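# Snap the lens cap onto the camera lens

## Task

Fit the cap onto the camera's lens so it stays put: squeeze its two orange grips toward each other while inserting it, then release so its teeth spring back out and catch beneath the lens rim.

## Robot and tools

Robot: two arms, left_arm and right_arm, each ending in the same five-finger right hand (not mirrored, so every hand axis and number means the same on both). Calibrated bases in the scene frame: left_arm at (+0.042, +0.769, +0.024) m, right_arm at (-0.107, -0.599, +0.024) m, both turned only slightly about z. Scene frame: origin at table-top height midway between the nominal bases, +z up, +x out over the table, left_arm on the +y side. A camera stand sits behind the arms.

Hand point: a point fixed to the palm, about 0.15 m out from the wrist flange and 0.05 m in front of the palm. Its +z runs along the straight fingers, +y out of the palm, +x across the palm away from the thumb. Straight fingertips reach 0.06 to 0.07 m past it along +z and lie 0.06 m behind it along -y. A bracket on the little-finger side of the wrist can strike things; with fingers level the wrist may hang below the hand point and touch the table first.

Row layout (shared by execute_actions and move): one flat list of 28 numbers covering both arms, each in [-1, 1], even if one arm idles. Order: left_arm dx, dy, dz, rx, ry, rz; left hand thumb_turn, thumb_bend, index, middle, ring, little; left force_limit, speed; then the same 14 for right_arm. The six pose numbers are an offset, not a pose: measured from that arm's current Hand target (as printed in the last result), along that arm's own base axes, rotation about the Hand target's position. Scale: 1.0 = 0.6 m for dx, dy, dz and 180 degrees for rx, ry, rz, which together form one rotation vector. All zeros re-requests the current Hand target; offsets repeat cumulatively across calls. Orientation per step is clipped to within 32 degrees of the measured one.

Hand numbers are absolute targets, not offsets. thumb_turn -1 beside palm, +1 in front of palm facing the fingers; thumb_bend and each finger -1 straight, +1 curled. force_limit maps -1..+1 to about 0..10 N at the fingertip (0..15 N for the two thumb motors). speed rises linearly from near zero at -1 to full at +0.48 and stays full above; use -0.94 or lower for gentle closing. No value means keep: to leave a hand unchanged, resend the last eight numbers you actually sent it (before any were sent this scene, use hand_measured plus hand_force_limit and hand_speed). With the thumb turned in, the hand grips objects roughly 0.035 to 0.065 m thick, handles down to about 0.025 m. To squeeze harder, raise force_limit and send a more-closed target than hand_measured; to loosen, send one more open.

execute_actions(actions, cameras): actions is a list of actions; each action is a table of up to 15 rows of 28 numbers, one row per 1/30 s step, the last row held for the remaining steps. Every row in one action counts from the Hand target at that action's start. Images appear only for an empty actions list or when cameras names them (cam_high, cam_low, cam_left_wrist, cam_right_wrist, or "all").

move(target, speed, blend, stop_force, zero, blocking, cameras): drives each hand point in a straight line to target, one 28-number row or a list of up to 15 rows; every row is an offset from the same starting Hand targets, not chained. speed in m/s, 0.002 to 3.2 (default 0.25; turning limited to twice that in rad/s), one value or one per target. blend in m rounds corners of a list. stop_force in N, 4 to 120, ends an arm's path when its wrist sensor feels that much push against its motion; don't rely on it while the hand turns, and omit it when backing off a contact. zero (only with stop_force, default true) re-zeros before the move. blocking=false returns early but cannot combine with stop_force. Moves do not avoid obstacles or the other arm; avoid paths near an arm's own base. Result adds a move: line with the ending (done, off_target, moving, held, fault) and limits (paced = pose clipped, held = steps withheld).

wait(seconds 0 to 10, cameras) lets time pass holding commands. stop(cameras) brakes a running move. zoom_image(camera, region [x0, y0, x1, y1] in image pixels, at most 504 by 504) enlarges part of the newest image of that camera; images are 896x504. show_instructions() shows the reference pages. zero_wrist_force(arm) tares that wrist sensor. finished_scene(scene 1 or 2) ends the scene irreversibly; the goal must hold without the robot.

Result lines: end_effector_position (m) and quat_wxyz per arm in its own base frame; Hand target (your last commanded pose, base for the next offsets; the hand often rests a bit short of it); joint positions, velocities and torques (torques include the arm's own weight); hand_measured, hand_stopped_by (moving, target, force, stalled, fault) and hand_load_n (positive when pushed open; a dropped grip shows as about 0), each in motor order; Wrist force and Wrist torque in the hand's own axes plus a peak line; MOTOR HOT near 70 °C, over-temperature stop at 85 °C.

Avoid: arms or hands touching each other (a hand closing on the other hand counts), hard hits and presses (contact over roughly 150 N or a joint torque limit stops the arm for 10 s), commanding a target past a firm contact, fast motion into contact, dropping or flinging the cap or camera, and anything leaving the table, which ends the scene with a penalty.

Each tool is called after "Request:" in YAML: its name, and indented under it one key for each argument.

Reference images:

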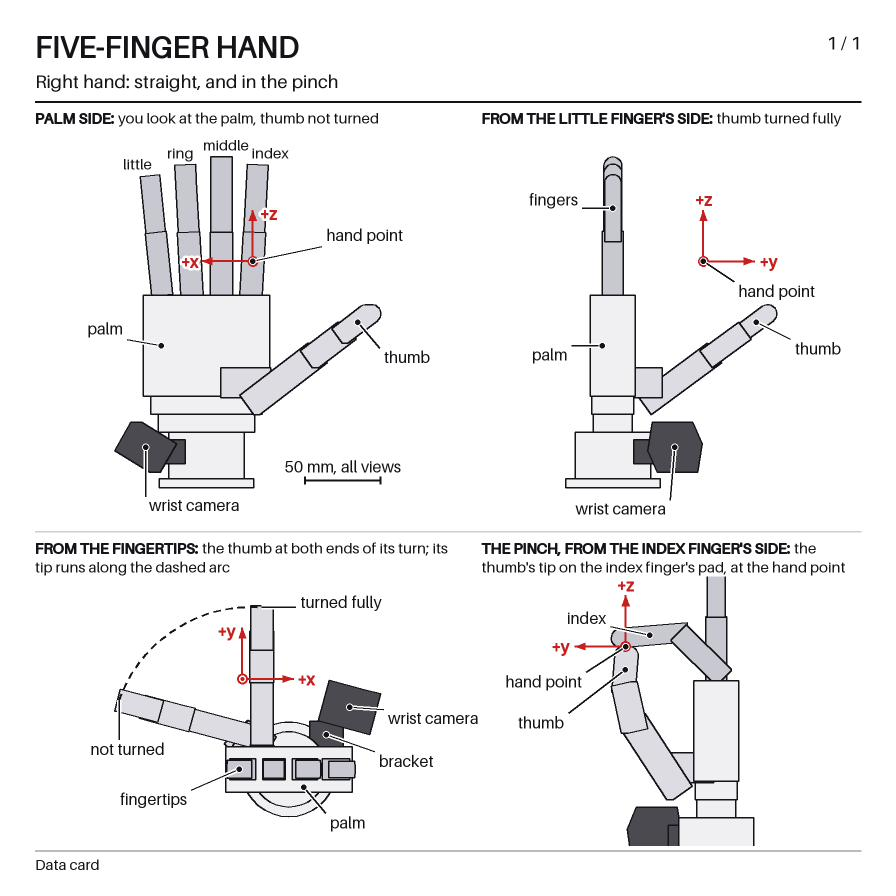

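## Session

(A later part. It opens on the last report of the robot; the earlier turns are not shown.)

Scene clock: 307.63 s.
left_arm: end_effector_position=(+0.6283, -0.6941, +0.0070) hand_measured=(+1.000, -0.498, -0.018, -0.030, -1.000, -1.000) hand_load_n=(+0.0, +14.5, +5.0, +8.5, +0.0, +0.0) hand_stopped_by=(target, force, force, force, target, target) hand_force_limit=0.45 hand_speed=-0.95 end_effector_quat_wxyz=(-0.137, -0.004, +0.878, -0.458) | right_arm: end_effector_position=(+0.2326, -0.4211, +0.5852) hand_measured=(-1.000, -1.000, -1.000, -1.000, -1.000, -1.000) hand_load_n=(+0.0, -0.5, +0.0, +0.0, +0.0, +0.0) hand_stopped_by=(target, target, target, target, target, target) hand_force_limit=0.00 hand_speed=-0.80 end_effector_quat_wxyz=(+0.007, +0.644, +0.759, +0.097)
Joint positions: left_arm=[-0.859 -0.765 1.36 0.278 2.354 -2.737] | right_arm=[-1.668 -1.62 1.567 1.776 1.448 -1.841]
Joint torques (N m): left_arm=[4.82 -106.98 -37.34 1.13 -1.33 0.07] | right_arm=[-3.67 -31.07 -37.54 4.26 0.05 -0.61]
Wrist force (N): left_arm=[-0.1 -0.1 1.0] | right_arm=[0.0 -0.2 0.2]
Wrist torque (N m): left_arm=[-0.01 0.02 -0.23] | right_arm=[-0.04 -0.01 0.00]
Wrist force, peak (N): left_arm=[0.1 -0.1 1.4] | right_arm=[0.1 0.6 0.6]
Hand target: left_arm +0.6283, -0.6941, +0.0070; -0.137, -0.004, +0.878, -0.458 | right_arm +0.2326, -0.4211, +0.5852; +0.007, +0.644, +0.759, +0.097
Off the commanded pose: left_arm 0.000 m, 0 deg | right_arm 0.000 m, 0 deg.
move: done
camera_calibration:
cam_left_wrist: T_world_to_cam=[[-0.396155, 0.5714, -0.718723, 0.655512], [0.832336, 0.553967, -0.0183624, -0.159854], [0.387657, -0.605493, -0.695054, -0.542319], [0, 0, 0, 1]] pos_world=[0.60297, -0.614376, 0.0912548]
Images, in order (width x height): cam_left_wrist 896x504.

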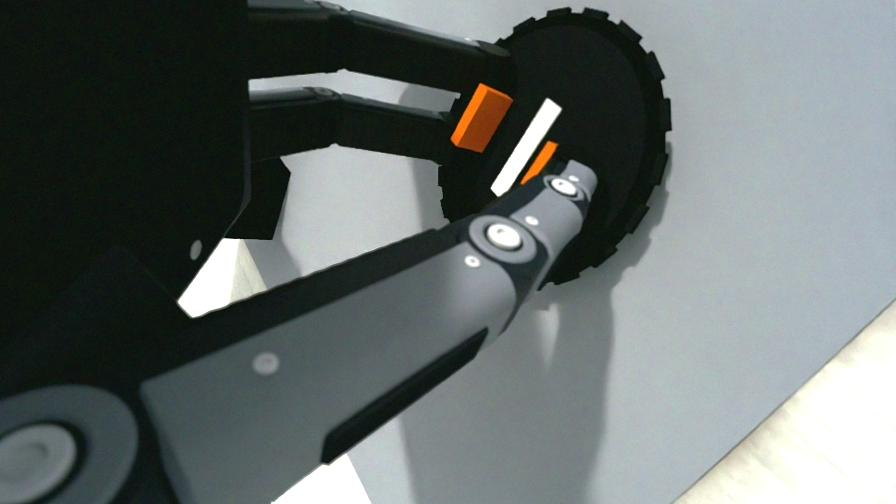

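Request:
move:
  target:
    - [0,0,0.04,0,0,0,1,-0.15,0.15,0.15,-1,-1,0.45,-0.95, 0,0,0,0,0,0,-1,-1,-1,-1,-1,-1,0,-0.8]
    - [-0.213,0.023,0.455,0,0,0,1,-0.15,0.15,0.15,-1,-1,0.45,-0.95, 0,0,0,0,0,0,-1,-1,-1,-1,-1,-1,0,-0.8]
    - [-0.2447,-0.2872,0.4858,-0.0153,-0.2946,0,1,-0.15,0.15,0.15,-1,-1,0.45,-0.95, 0,0,0,0,0,0,-1,-1,-1,-1,-1,-1,0,-0.8]
  speed: [0.05, 0.2, 0.2]
  blend: [0.005, 0.03, 0]
  cameras: ["all"]

Request:
zoom_image:
  camera: "cam_left_wrist"
  region: [430, 0, 680, 300]

Request:
zoom_image:
  camera: "cam_high"
  region: [400, 150, 560, 280]

Scene clock: 344.27 s.
left_arm: end_effector_position=(+0.4814, -0.8665, +0.2984) hand_measured=(+1.000, -0.498, -0.018, -0.030, -1.000, -1.000) hand_load_n=(-0.5, +14.5, +5.0, +8.0, +0.0, +0.0) hand_stopped_by=(target, force, force, force, target, target) hand_force_limit=0.45 hand_speed=-0.95 end_effector_quat_wxyz=(+0.270, +0.204, +0.836, -0.432) | right_arm: end_effector_position=(+0.2326, -0.4211, +0.5852) hand_measured=(-1.000, -1.000, -1.000, -1.000, -1.000, -1.000) hand_load_n=(+0.0, +0.0, +0.0, +0.0, +0.0, +0.0) hand_stopped_by=(target, target, target, target, target, target) hand_force_limit=0.00 hand_speed=-0.80 end_effector_quat_wxyz=(+0.007, +0.644, +0.759, +0.097)
Joint positions: left_arm=[-1.323 -1.139 1.473 0.169 1.509 -2.378] | right_arm=[-1.668 -1.62 1.567 1.776 1.448 -1.841]
Joint torques (N m): left_arm=[12.67 -88.7 -34.56 0.24 -1.34 1.6] | right_arm=[-2.71 -32.3 -37.79 4.49 0.1 -0.55]
Wrist force (N): left_arm=[-0.5 0.2 0.1] | right_arm=[0.3 0.2 0.1]
Wrist torque (N m): left_arm=[0.13 -0.05 -0.33] | right_arm=[0.03 -0.04 0.02]
Wrist force, peak (N): left_arm=[-1.5 1.1 1.7] | right_arm=[-0.1 0.9 0.0]
Hand target: left_arm +0.4815, -0.8664, +0.2985; +0.270, +0.204, +0.836, -0.432 | right_arm +0.2326, -0.4211, +0.5852; +0.007, +0.644, +0.759, +0.097
Off the commanded pose: left_arm 0.000 m, 0 deg | right_arm 0.000 m, 0 deg.
move: done
camera_calibration:
cam_left_wrist: T_world_to_cam=[[0.347385, 0.532815, -0.771642, 0.529712], [0.526972, 0.569735, 0.630637, 0.0302362], [0.775644, -0.625707, -0.0828614, -0.774174], [0, 0, 0, 1]] pos_world=[0.400536, -0.783872, 0.325531]
cam_right_wrist: T_world_to_cam=[[0.903532, 0.388488, 0.180849, -0.15029], [0.311275, -0.885061, 0.346085, -0.635742], [0.294512, -0.256405, -0.920608, 0.475711], [0, 0, 0, 1]] pos_world=[0.19358, -0.38231, 0.685143]

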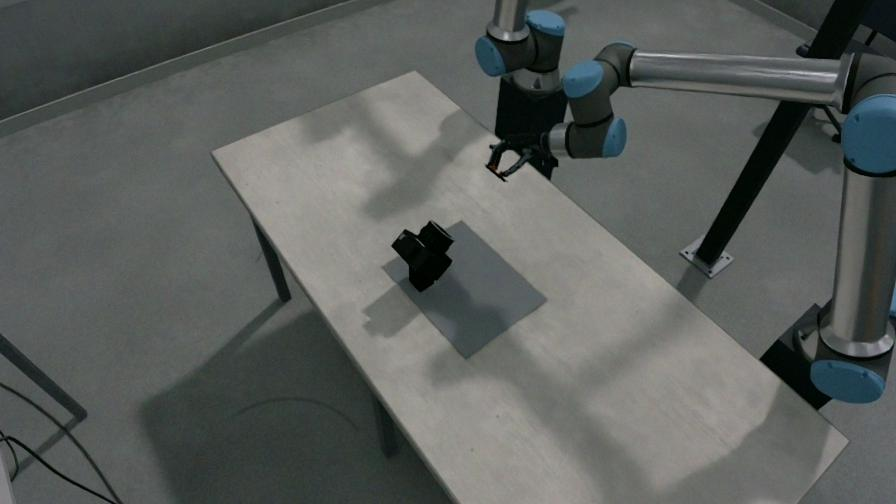

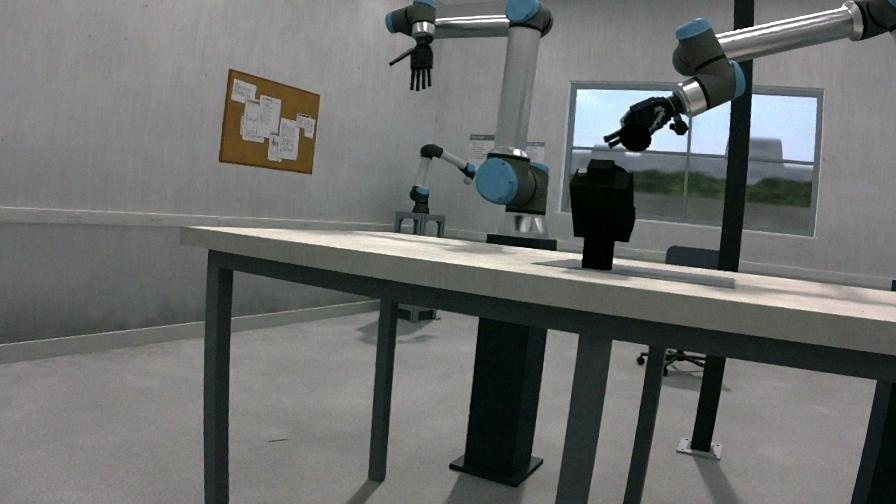

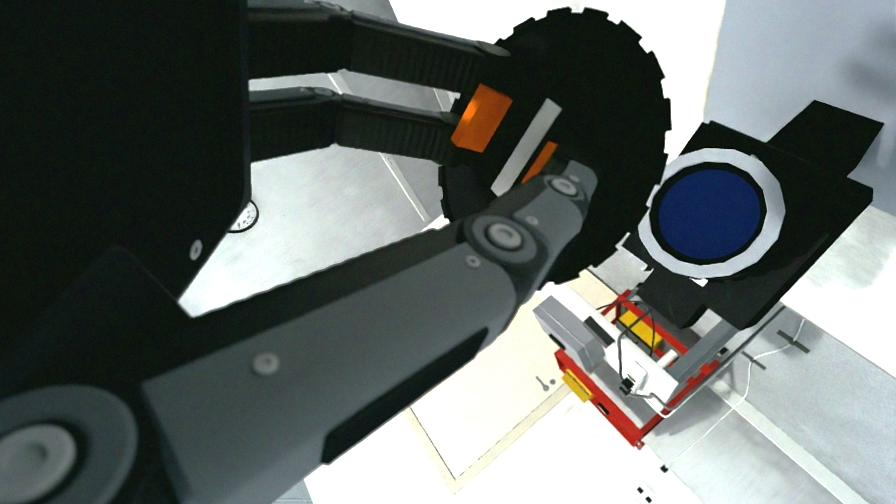

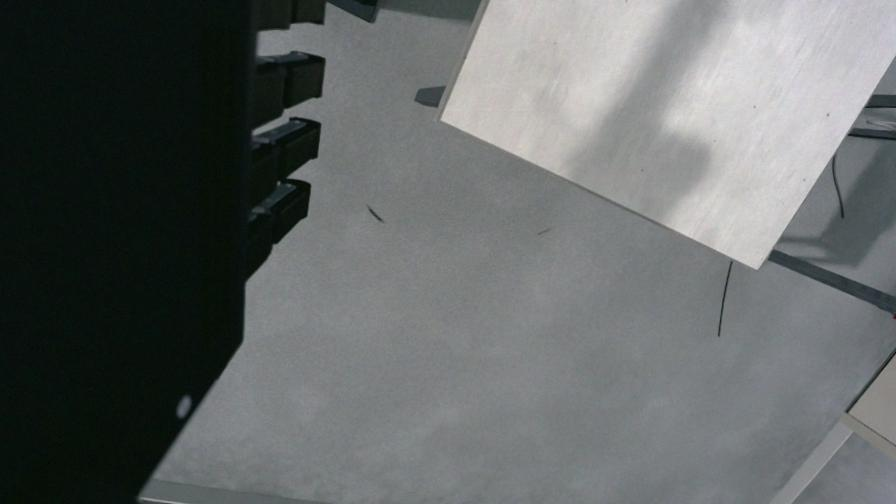

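Scaled by 1.680.

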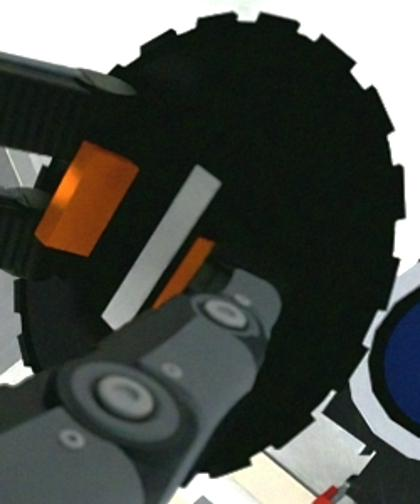

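Scaled by 3.150.

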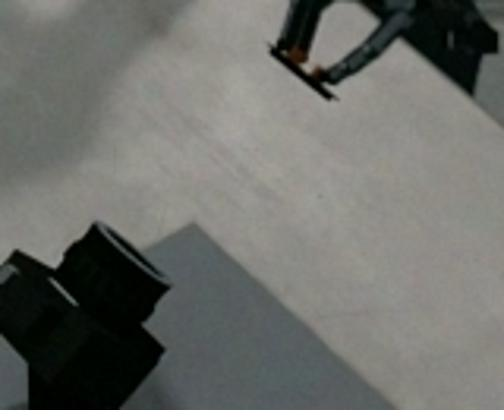

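Request:
zoom_image:
  camera: "cam_left_wrist"
  region: [620, 130, 800, 290]

Scaled by 2.800.

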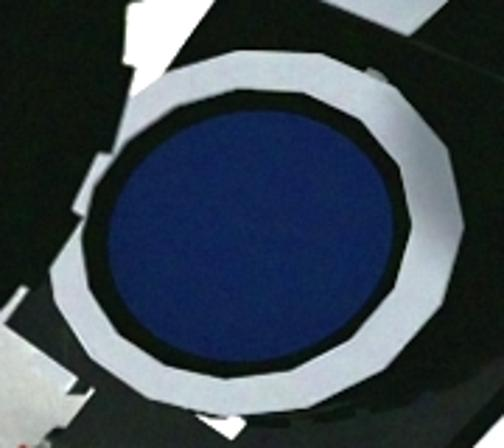

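Request:
zoom_image:
  camera: "cam_high"
  region: [475, 150, 525, 200]

Request:
zoom_image:
  camera: "cam_high"
  region: [415, 205, 465, 255]

Scaled by 10.080.

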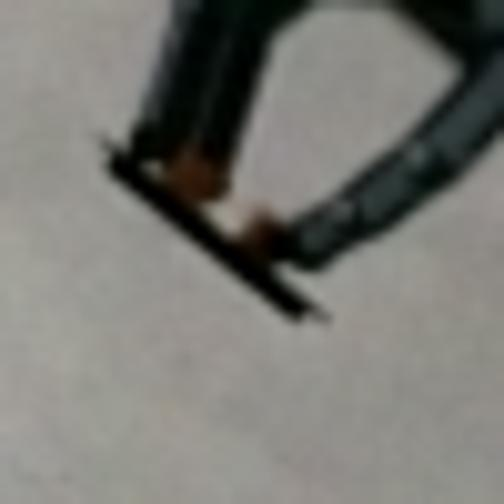

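Scaled by 10.080.

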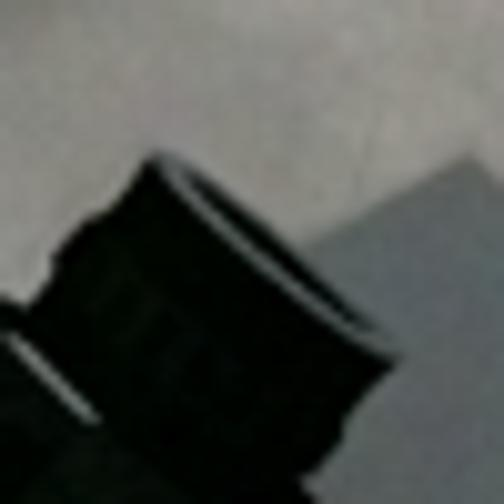

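Request:
move:
  target: [0.1615,-0.0132,-0.1173,0,0,0,1,-0.15,0.15,0.15,-1,-1,0.45,-0.95, 0,0,0,0,0,0,-1,-1,-1,-1,-1,-1,0,-0.8]
  speed: 0.1
  cameras: ["cam_left_wrist","cam_high","cam_low"]

Request:
zoom_image:
  camera: "cam_left_wrist"
  region: [590, 40, 770, 180]

Request:
zoom_image:
  camera: "cam_left_wrist"
  region: [590, 150, 770, 290]

Request:
zoom_image:
  camera: "cam_high"
  region: [420, 180, 500, 260]

Scene clock: 450.60 s.
left_arm: end_effector_position=(+0.5785, -0.8743, +0.2281) hand_measured=(+1.000, -0.498, -0.018, -0.030, -1.000, -1.000) hand_load_n=(-0.5, +14.5, +5.0, +8.0, +0.0, +0.0) hand_stopped_by=(target, force, force, force, target, target) hand_force_limit=0.45 hand_speed=-0.95 end_effector_quat_wxyz=(+0.270, +0.204, +0.836, -0.432) | right_arm: end_effector_position=(+0.2326, -0.4211, +0.5852) hand_measured=(-1.000, -1.000, -1.000, -1.000, -1.000, -1.000) hand_load_n=(+0.0, +0.0, +0.0, +0.0, +0.0, +0.0) hand_stopped_by=(target, target, target, target, target, target) hand_force_limit=0.00 hand_speed=-0.80 end_effector_quat_wxyz=(+0.007, +0.644, +0.759, +0.097)
Joint positions: left_arm=[-1.206 -1.009 1.405 0.107 1.611 -2.321] | right_arm=[-1.668 -1.62 1.567 1.776 1.448 -1.841]
Joint torques (N m): left_arm=[-14.33 -95.84 -31.68 1.78 -2.01 -0.99] | right_arm=[-0.28 -31.7 -37.75 4.41 0.21 -0.86]
Wrist force (N): left_arm=[-0.6 0.0 0.5] | right_arm=[-0.1 0.2 0.0]
Wrist torque (N m): left_arm=[0.07 -0.04 -0.32] | right_arm=[0.02 0.02 0.00]
Wrist force, peak (N): left_arm=[-1.0 1.5 1.1] | right_arm=[-0.5 0.7 0.4]
Hand target: left_arm +0.5784, -0.8743, +0.2281; +0.270, +0.204, +0.836, -0.432 | right_arm +0.2326, -0.4211, +0.5852; +0.007, +0.644, +0.759, +0.097
Off the commanded pose: left_arm 0.000 m, 0 deg | right_arm 0.000 m, 0 deg.
move: done
camera_calibration:
cam_left_wrist: T_world_to_cam=[[0.347518, 0.532749, -0.771628, 0.445744], [0.526726, 0.5699, 0.630693, 0.0282051], [0.775752, -0.625613, -0.0825624, -0.860321], [0, 0, 0, 1]] pos_world=[0.497636, -0.791772, 0.255129]
Images, in order (width x height): cam_high 896x504, cam_low 896x504, cam_left_wrist 896x504.

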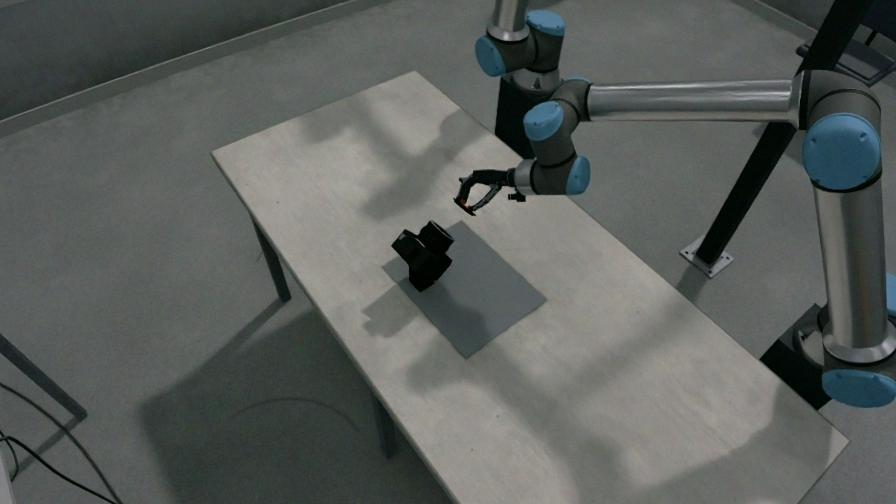

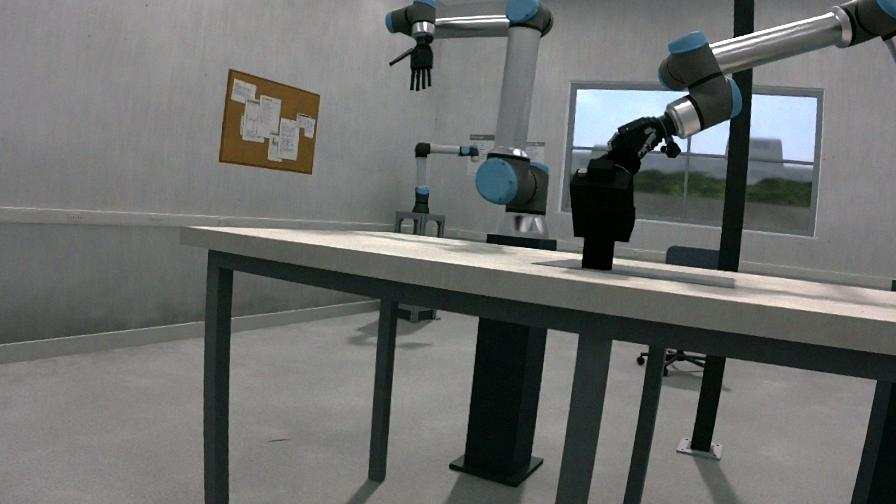

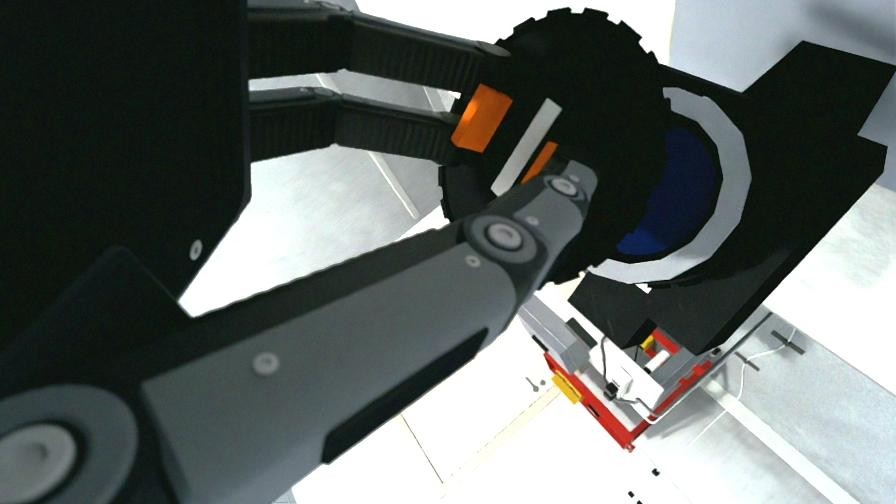

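Scaled by 2.800.

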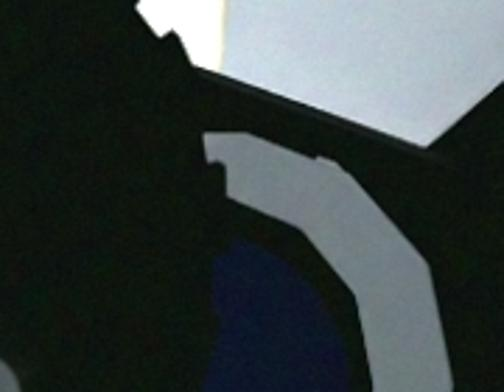

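Scaled by 2.800.

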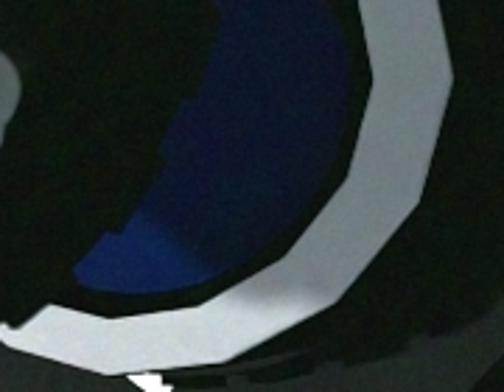

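Scaled by 6.300.

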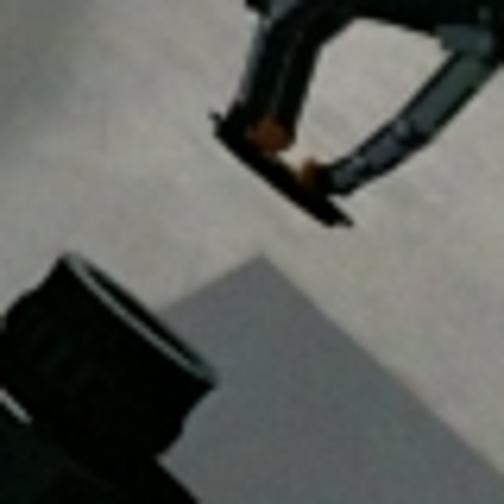

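Request:
move:
  target: [0.0693,-0.0053,-0.0517,-0.0057,-0.0063,-0.0071,1,-0.15,0.15,0.15,-1,-1,0.45,-0.95, 0,0,0,0,0,0,-1,-1,-1,-1,-1,-1,0,-0.8]
  speed: 0.07
  cameras: ["cam_left_wrist","cam_high"]

Request:
zoom_image:
  camera: "cam_left_wrist"
  region: [560, 20, 740, 160]

Request:
zoom_image:
  camera: "cam_left_wrist"
  region: [540, 150, 740, 310]

Request:
zoom_image:
  camera: "cam_high"
  region: [420, 190, 480, 250]

Scene clock: 500.07 s.
left_arm: end_effector_position=(+0.6202, -0.8775, +0.1970) hand_measured=(+1.000, -0.498, -0.018, -0.030, -1.000, -1.000) hand_load_n=(-0.5, +14.5, +5.0, +8.0, +0.0, +0.0) hand_stopped_by=(target, force, force, force, target, target) hand_force_limit=0.45 hand_speed=-0.95 end_effector_quat_wxyz=(+0.275, +0.216, +0.827, -0.440) end_effector_velocity=(-0.003, +0.000, +0.005) end_effector_angular_velocity=(+0.000, +0.001, +0.003) | right_arm: end_effector_position=(+0.2326, -0.4211, +0.5852) hand_measured=(-1.000, -1.000, -1.000, -1.000, -1.000, -1.000) hand_load_n=(+0.0, +0.0, +0.0, +0.0, +0.0, +0.0) hand_stopped_by=(target, target, target, target, target, target) hand_force_limit=0.00 hand_speed=-0.80 end_effector_quat_wxyz=(+0.007, +0.644, +0.759, +0.097)
Joint positions: left_arm=[-1.155 -0.954 1.382 0.054 1.67 -2.276] | right_arm=[-1.668 -1.62 1.567 1.776 1.448 -1.841]
Joint velocities: left_arm=[-0.003 -0.006 0.001 0.005 -0.005 -0.004] | right_arm=[within noise]
Joint torques (N m): left_arm=[-13.45 -101.68 -31.36 1.69 -2 -0.96] | right_arm=[-2.74 -30.72 -37.93 4.31 -0.26 -0.87]
Wrist force (N): left_arm=[-0.6 0.3 0.7] | right_arm=[0.1 0.4 -0.2]
Wrist torque (N m): left_arm=[0.11 -0.04 -0.29] | right_arm=[0.07 -0.02 0.02]
Wrist force, peak (N): left_arm=[-0.5 0.9 1.2] | right_arm=[0.1 0.6 0.0]
Hand target: left_arm +0.6200, -0.8775, +0.1971; +0.275, +0.215, +0.827, -0.440 | right_arm +0.2326, -0.4211, +0.5852; +0.007, +0.644, +0.759, +0.097
Off the commanded pose: left_arm 0.000 m, 0 deg | right_arm 0.000 m, 0 deg.
move: done
camera_calibration:
cam_left_wrist: T_world_to_cam=[[0.374593, 0.510814, -0.773789, 0.37335], [0.526918, 0.56941, 0.630975, 0.0270817], [0.762914, -0.644082, -0.0558598, -0.910747], [0, 0, 0, 1]] pos_world=[0.540698, -0.792728, 0.220932]
Images, in order (width x height): cam_high 896x504, cam_left_wrist 896x504.

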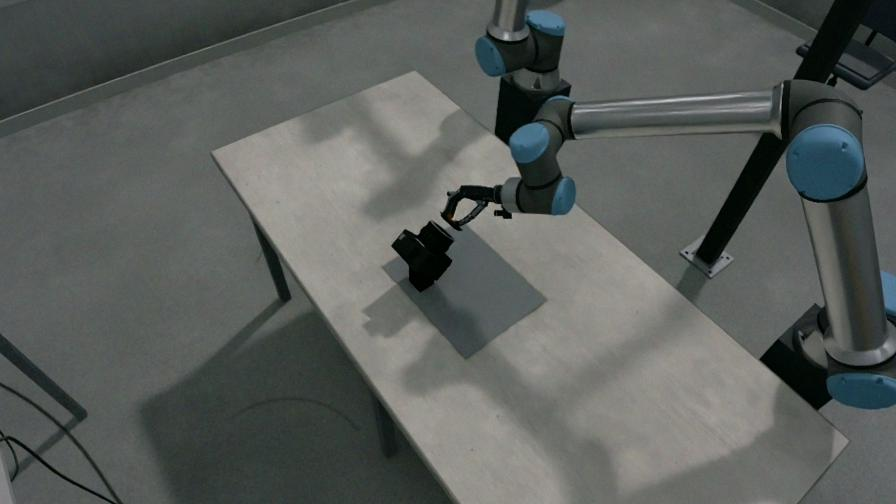

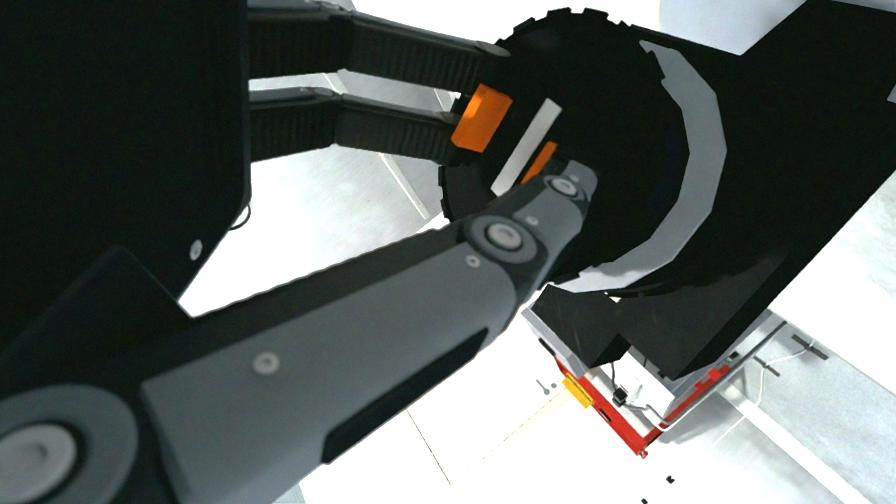

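Scaled by 2.800.

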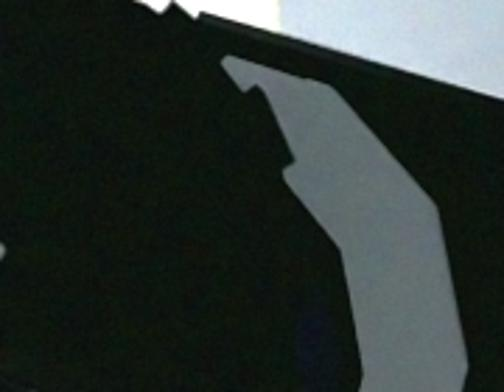

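Scaled by 2.520.

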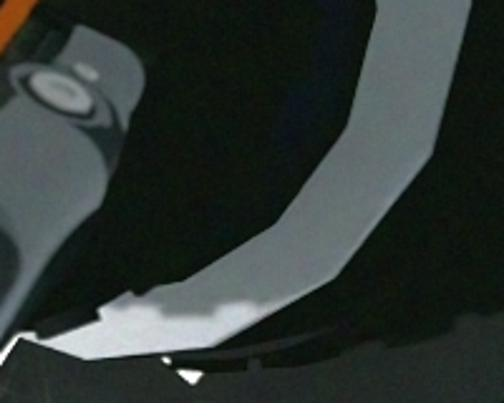

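Scaled by 8.400.

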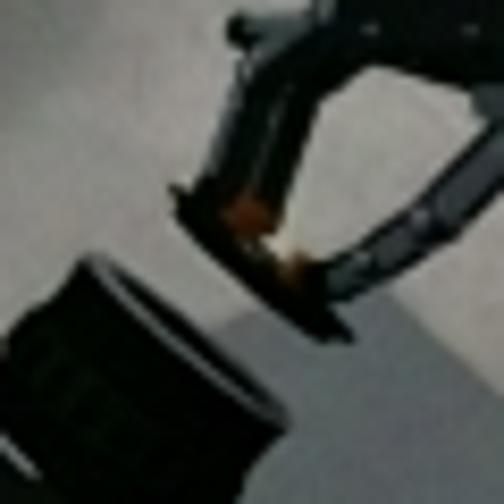

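Request:
move:
  target: [0.0375,-0.0027,-0.0277,0,0,0,1,-0.15,0.15,0.15,-1,-1,0.45,-0.95, 0,0,0,0,0,0,-1,-1,-1,-1,-1,-1,0,-0.8]
  speed: 0.015
  stop_force: 8
  cameras: ["cam_left_wrist","cam_high"]

Request:
zoom_image:
  camera: "cam_left_wrist"
  region: [500, 0, 720, 180]

Request:
zoom_image:
  camera: "cam_left_wrist"
  region: [420, 140, 720, 320]

Request:
zoom_image:
  camera: "cam_high"
  region: [420, 200, 470, 250]

Scene clock: 573.47 s.
left_arm: end_effector_position=(+0.6425, -0.8791, +0.1805) hand_measured=(+1.000, -0.498, -0.020, -0.030, -1.000, -1.000) hand_load_n=(-1.5, +11.5, +6.5, +9.0, +0.0, +0.0) hand_stopped_by=(target, force, force, force, target, target) hand_force_limit=0.45 hand_speed=-0.95 end_effector_quat_wxyz=(+0.275, +0.215, +0.827, -0.440) | right_arm: end_effector_position=(+0.2326, -0.4211, +0.5852) hand_measured=(-1.000, -1.000, -1.000, -1.000, -1.000, -1.000) hand_load_n=(+0.0, +0.0, +0.0, +0.0, +0.0, +0.0) hand_stopped_by=(target, target, target, target, target, target) hand_force_limit=0.00 hand_speed=-0.80 end_effector_quat_wxyz=(+0.007, +0.644, +0.759, +0.097)
Joint positions: left_arm=[-1.131 -0.919 1.355 0.047 1.691 -2.265] | right_arm=[-1.668 -1.62 1.567 1.776 1.448 -1.841]
Joint torques (N m): left_arm=[-9.37 -100.09 -30.51 1.8 -1.9 -0.93] | right_arm=[-2.36 -32.38 -38.34 4.24 -0.05 -1.11]
Wrist force (N): left_arm=[-0.2 -3.7 -0.7] | right_arm=[0.0 0.5 -0.2]
Wrist torque (N m): left_arm=[-0.02 -0.05 -0.36] | right_arm=[0.10 0.00 0.02]
Wrist force, peak (N): left_arm=[0.2 -4.3 -3.8] | right_arm=[-0.2 0.8 0.1]
Hand target: left_arm +0.6425, -0.8791, +0.1805; +0.275, +0.215, +0.827, -0.440 | right_arm +0.2326, -0.4211, +0.5852; +0.007, +0.644, +0.759, +0.097
Off the commanded pose: left_arm 0.000 m, 0 deg | right_arm 0.000 m, 0 deg.
move: done
camera_calibration:
cam_left_wrist: T_world_to_cam=[[0.374406, 0.510969, -0.773777, 0.353273], [0.526931, 0.5694, 0.630973, 0.0266385], [0.762997, -0.643967, -0.0560586, -0.929628], [0, 0, 0, 1]] pos_world=[0.562998, -0.794329, 0.204433]
Images, in order (width x height): cam_high 896x504, cam_left_wrist 896x504.

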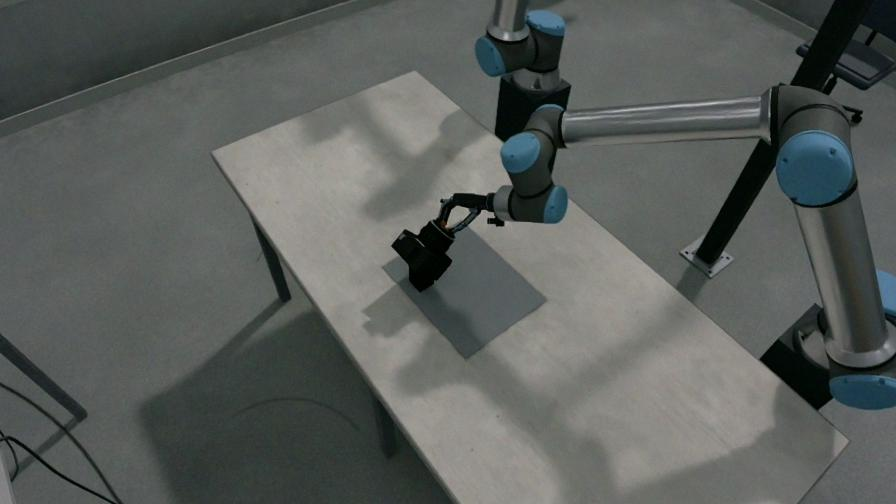

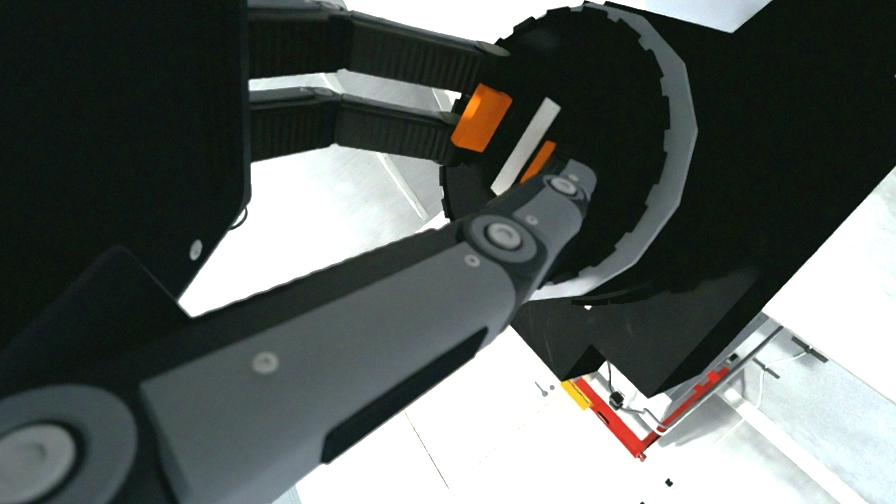

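Scaled by 2.291.

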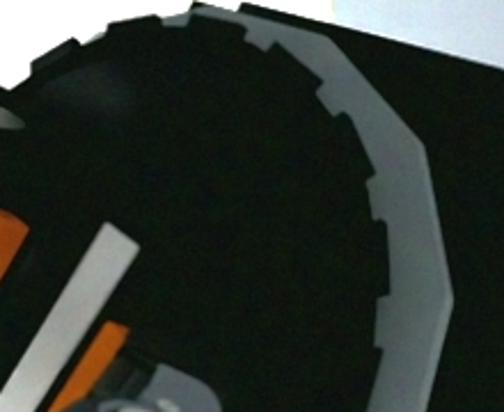

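Scaled by 1.680.

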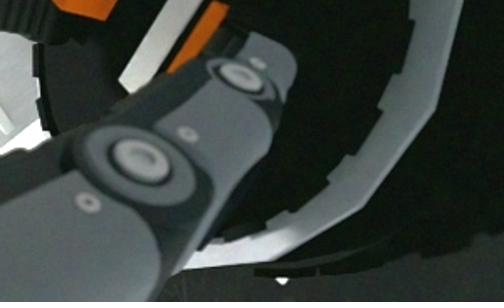

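Scaled by 10.080.

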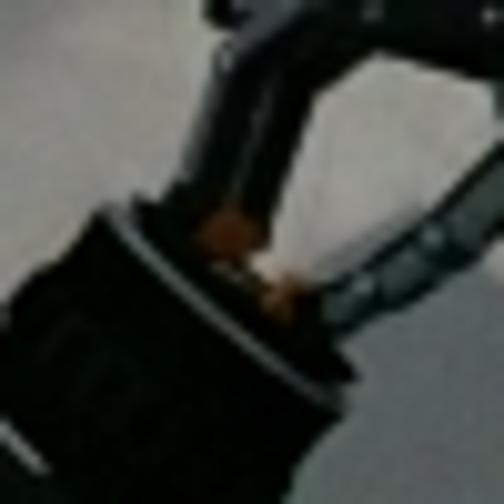

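Request:
move:
  target:
    - [-0.002,0.0001,0.0015,0,0,0,1,-0.15,0.15,0.15,-1,-1,0.45,-0.95, 0,0,0,0,0,0,-1,-1,-1,-1,-1,-1,0,-0.8]
    - [-0.0017,-0.0026,0.0022,0,0,0,1,-0.15,0.15,0.15,-1,-1,0.45,-0.95, 0,0,0,0,0,0,-1,-1,-1,-1,-1,-1,0,-0.8]
  speed: 0.02

Request:
move:
  target: [0.0147,-0.0008,-0.011,0,0,0,1,-0.15,0.15,0.15,-1,-1,0.45,-0.95, 0,0,0,0,0,0,-1,-1,-1,-1,-1,-1,0,-0.8]
  speed: 0.012
  stop_force: 10
  cameras: ["cam_left_wrist","cam_high"]

Request:
zoom_image:
  camera: "cam_high"
  region: [420, 200, 470, 250]

Request:
zoom_image:
  camera: "cam_left_wrist"
  region: [420, 0, 720, 310]

Scene clock: 605.03 s.
left_arm: end_effector_position=(+0.6414, -0.8807, +0.1819) hand_measured=(+1.000, -0.498, -0.020, -0.030, -1.000, -1.000) hand_load_n=(-0.5, +14.5, +5.0, +8.0, +0.0, +0.0) hand_stopped_by=(target, force, force, force, target, target) hand_force_limit=0.45 hand_speed=-0.95 end_effector_quat_wxyz=(+0.275, +0.215, +0.827, -0.440) | right_arm: end_effector_position=(+0.2326, -0.4211, +0.5852) hand_measured=(-1.000, -1.000, -1.000, -1.000, -1.000, -1.000) hand_load_n=(+0.0, +0.0, +0.0, +0.0, +0.0, +0.0) hand_stopped_by=(target, target, target, target, target, target) hand_force_limit=0.00 hand_speed=-0.80 end_effector_quat_wxyz=(+0.007, +0.644, +0.759, +0.097)
Joint positions: left_arm=[-1.133 -0.919 1.353 0.05 1.69 -2.266] | right_arm=[-1.668 -1.62 1.567 1.776 1.448 -1.841]
Joint torques (N m): left_arm=[-7.71 -85.5 -32.87 -0.95 -0.9 -0.6] | right_arm=[-1.7 -30.53 -38.21 4.57 0.12 -0.63]
Wrist force (N): left_arm=[-0.5 0.7 0.9] | right_arm=[0.0 0.3 -0.1]
Wrist torque (N m): left_arm=[0.15 -0.05 -0.27] | right_arm=[0.05 0.01 0.00]
Wrist force, peak (N): left_arm=[-0.9 -4.3 -1.4] | right_arm=[-0.3 0.5 -0.8]
Hand target: left_arm +0.6415, -0.8807, +0.1818; +0.275, +0.215, +0.827, -0.440 | right_arm +0.2326, -0.4211, +0.5852; +0.007, +0.644, +0.759, +0.097
Off the commanded pose: left_arm 0.000 m, 0 deg | right_arm 0.000 m, 0 deg.
move: done

Scene clock: 606.47 s.
left_arm: end_effector_position=(+0.6437, -0.8809, +0.1801) hand_measured=(+1.000, -0.498, -0.018, -0.030, -1.000, -1.000) hand_load_n=(-1.5, +16.0, +3.5, +7.0, +0.0, +0.0) hand_stopped_by=(target, force, force, force, target, target) hand_force_limit=0.45 hand_speed=-0.95 end_effector_quat_wxyz=(+0.275, +0.215, +0.827, -0.440) | right_arm: end_effector_position=(+0.2326, -0.4211, +0.5852) hand_measured=(-1.000, -1.000, -1.000, -1.000, -1.000, -1.000) hand_load_n=(+0.0, +0.0, +0.0, +0.0, +0.0, +0.0) hand_stopped_by=(target, target, target, target, target, target) hand_force_limit=0.00 hand_speed=-0.80 end_effector_quat_wxyz=(+0.007, +0.644, +0.759, +0.097)
Joint positions: left_arm=[-1.131 -0.916 1.35 0.049 1.692 -2.265] | right_arm=[-1.668 -1.62 1.567 1.776 1.448 -1.841]
Joint torques (N m): left_arm=[-9.64 -97.18 -30.39 1.9 -4 -0.98] | right_arm=[-2.04 -31.7 -38.92 4.59 0.21 -0.97]
Wrist force (N): left_arm=[1.5 -7.5 -5.7] | right_arm=[0.1 0.3 0.1]
Wrist torque (N m): left_arm=[0.23 -0.03 -0.29] | right_arm=[0.04 -0.01 0.01]
Wrist force, peak (N): left_arm=[3.6 -13.5 -13.3] | right_arm=[0.3 0.2 -0.6]
Hand target: left_arm +0.6437, -0.8809, +0.1801; +0.275, +0.215, +0.827, -0.440 (not the last commanded pose) | right_arm +0.2326, -0.4211, +0.5852; +0.007, +0.644, +0.759, +0.097
Off the commanded pose: left_arm 0.008 m, 0 deg | right_arm 0.000 m, 0 deg.
move: contact (left_arm)
camera_calibration:
cam_left_wrist: T_world_to_cam=[[0.374455, 0.510891, -0.773805, 0.353299], [0.527028, 0.569348, 0.630939, 0.027137], [0.762906, -0.644075, -0.056059, -0.931694], [0, 0, 0, 1]] pos_world=[0.564199, -0.796029, 0.204033]
Images, in order (width x height): cam_high 896x504, cam_left_wrist 896x504.

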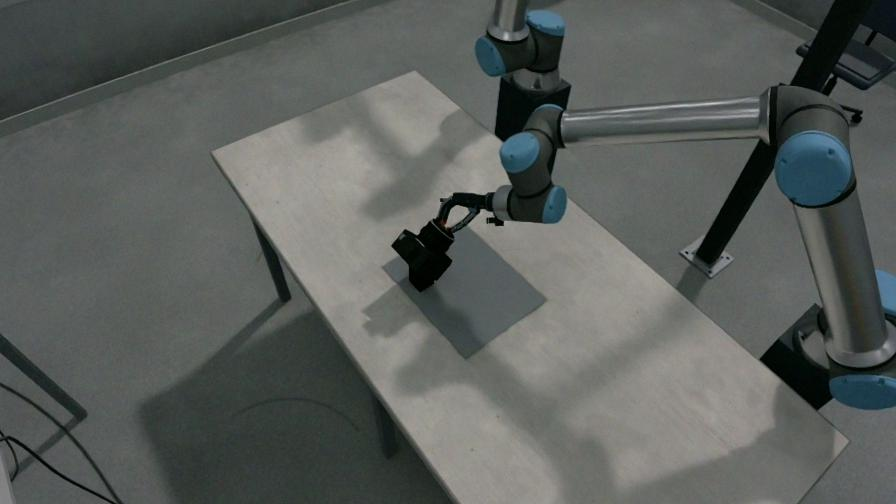

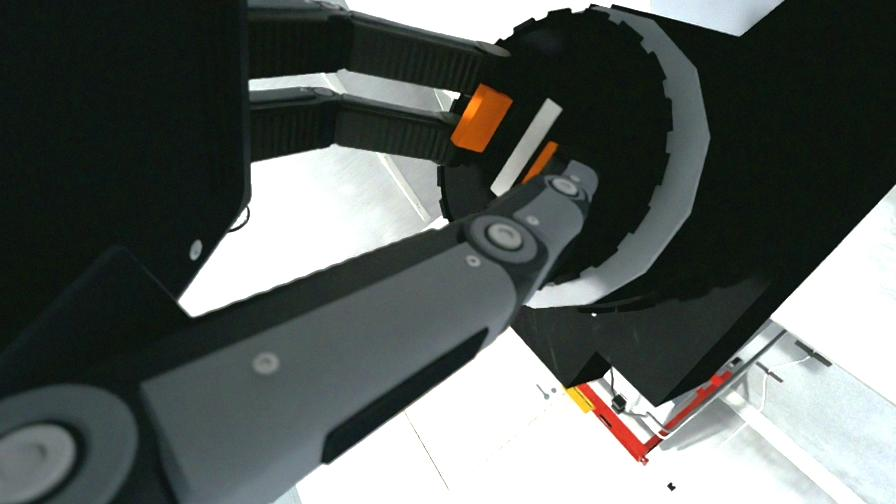

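Scaled by 10.080.

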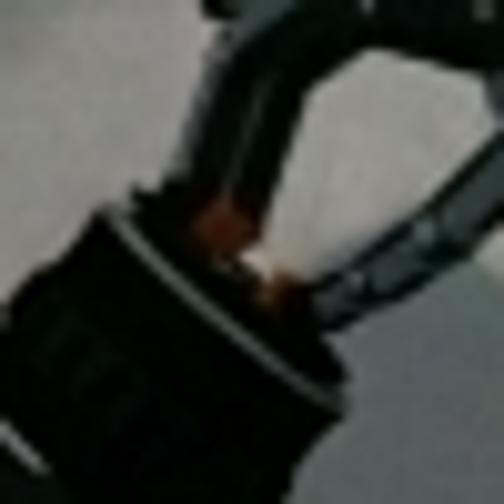

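Scaled by 1.626.

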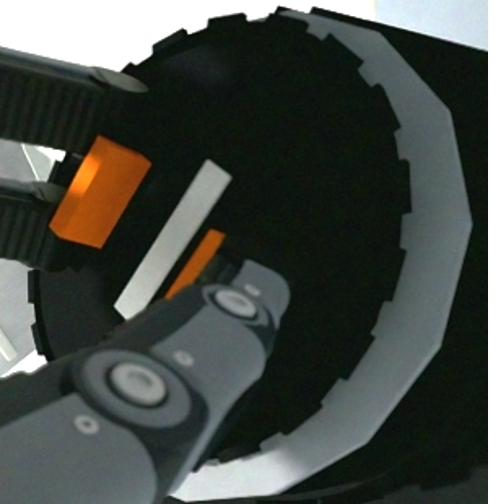

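Request:
zoom_image:
  camera: "cam_left_wrist"
  region: [560, 0, 720, 150]

Request:
zoom_image:
  camera: "cam_left_wrist"
  region: [520, 160, 720, 320]

Request:
zoom_image:
  camera: "cam_left_wrist"
  region: [420, 130, 540, 250]

Request:
zoom_image:
  camera: "cam_left_wrist"
  region: [500, 0, 600, 60]

Scaled by 3.150.

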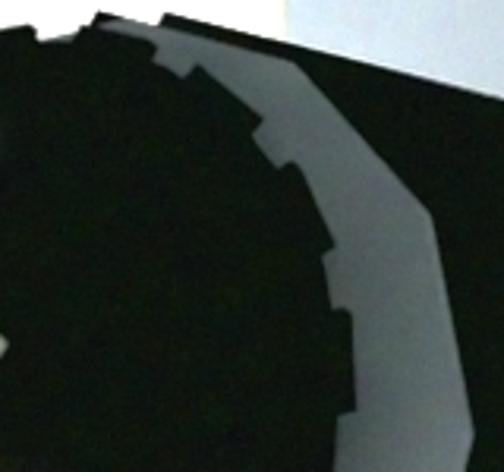

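Scaled by 2.520.

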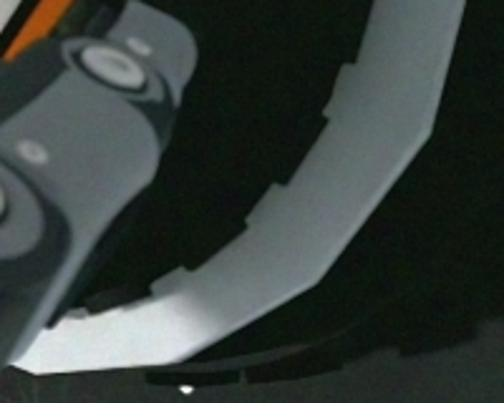

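Scaled by 4.200.

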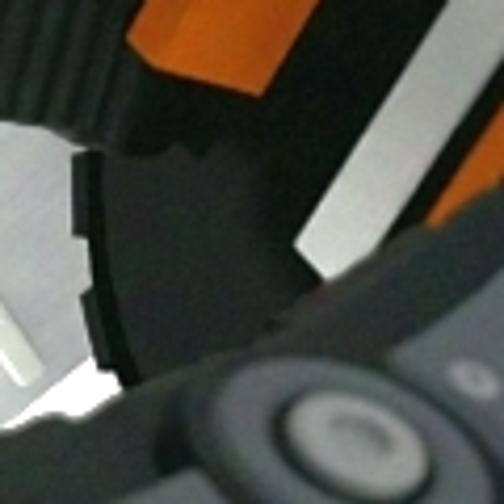

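Scaled by 5.040.

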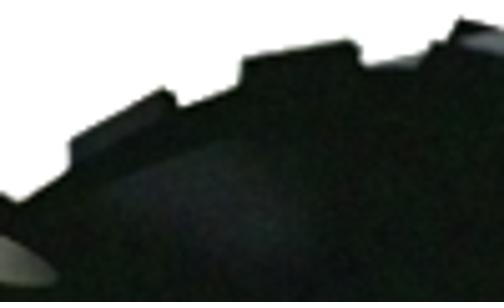

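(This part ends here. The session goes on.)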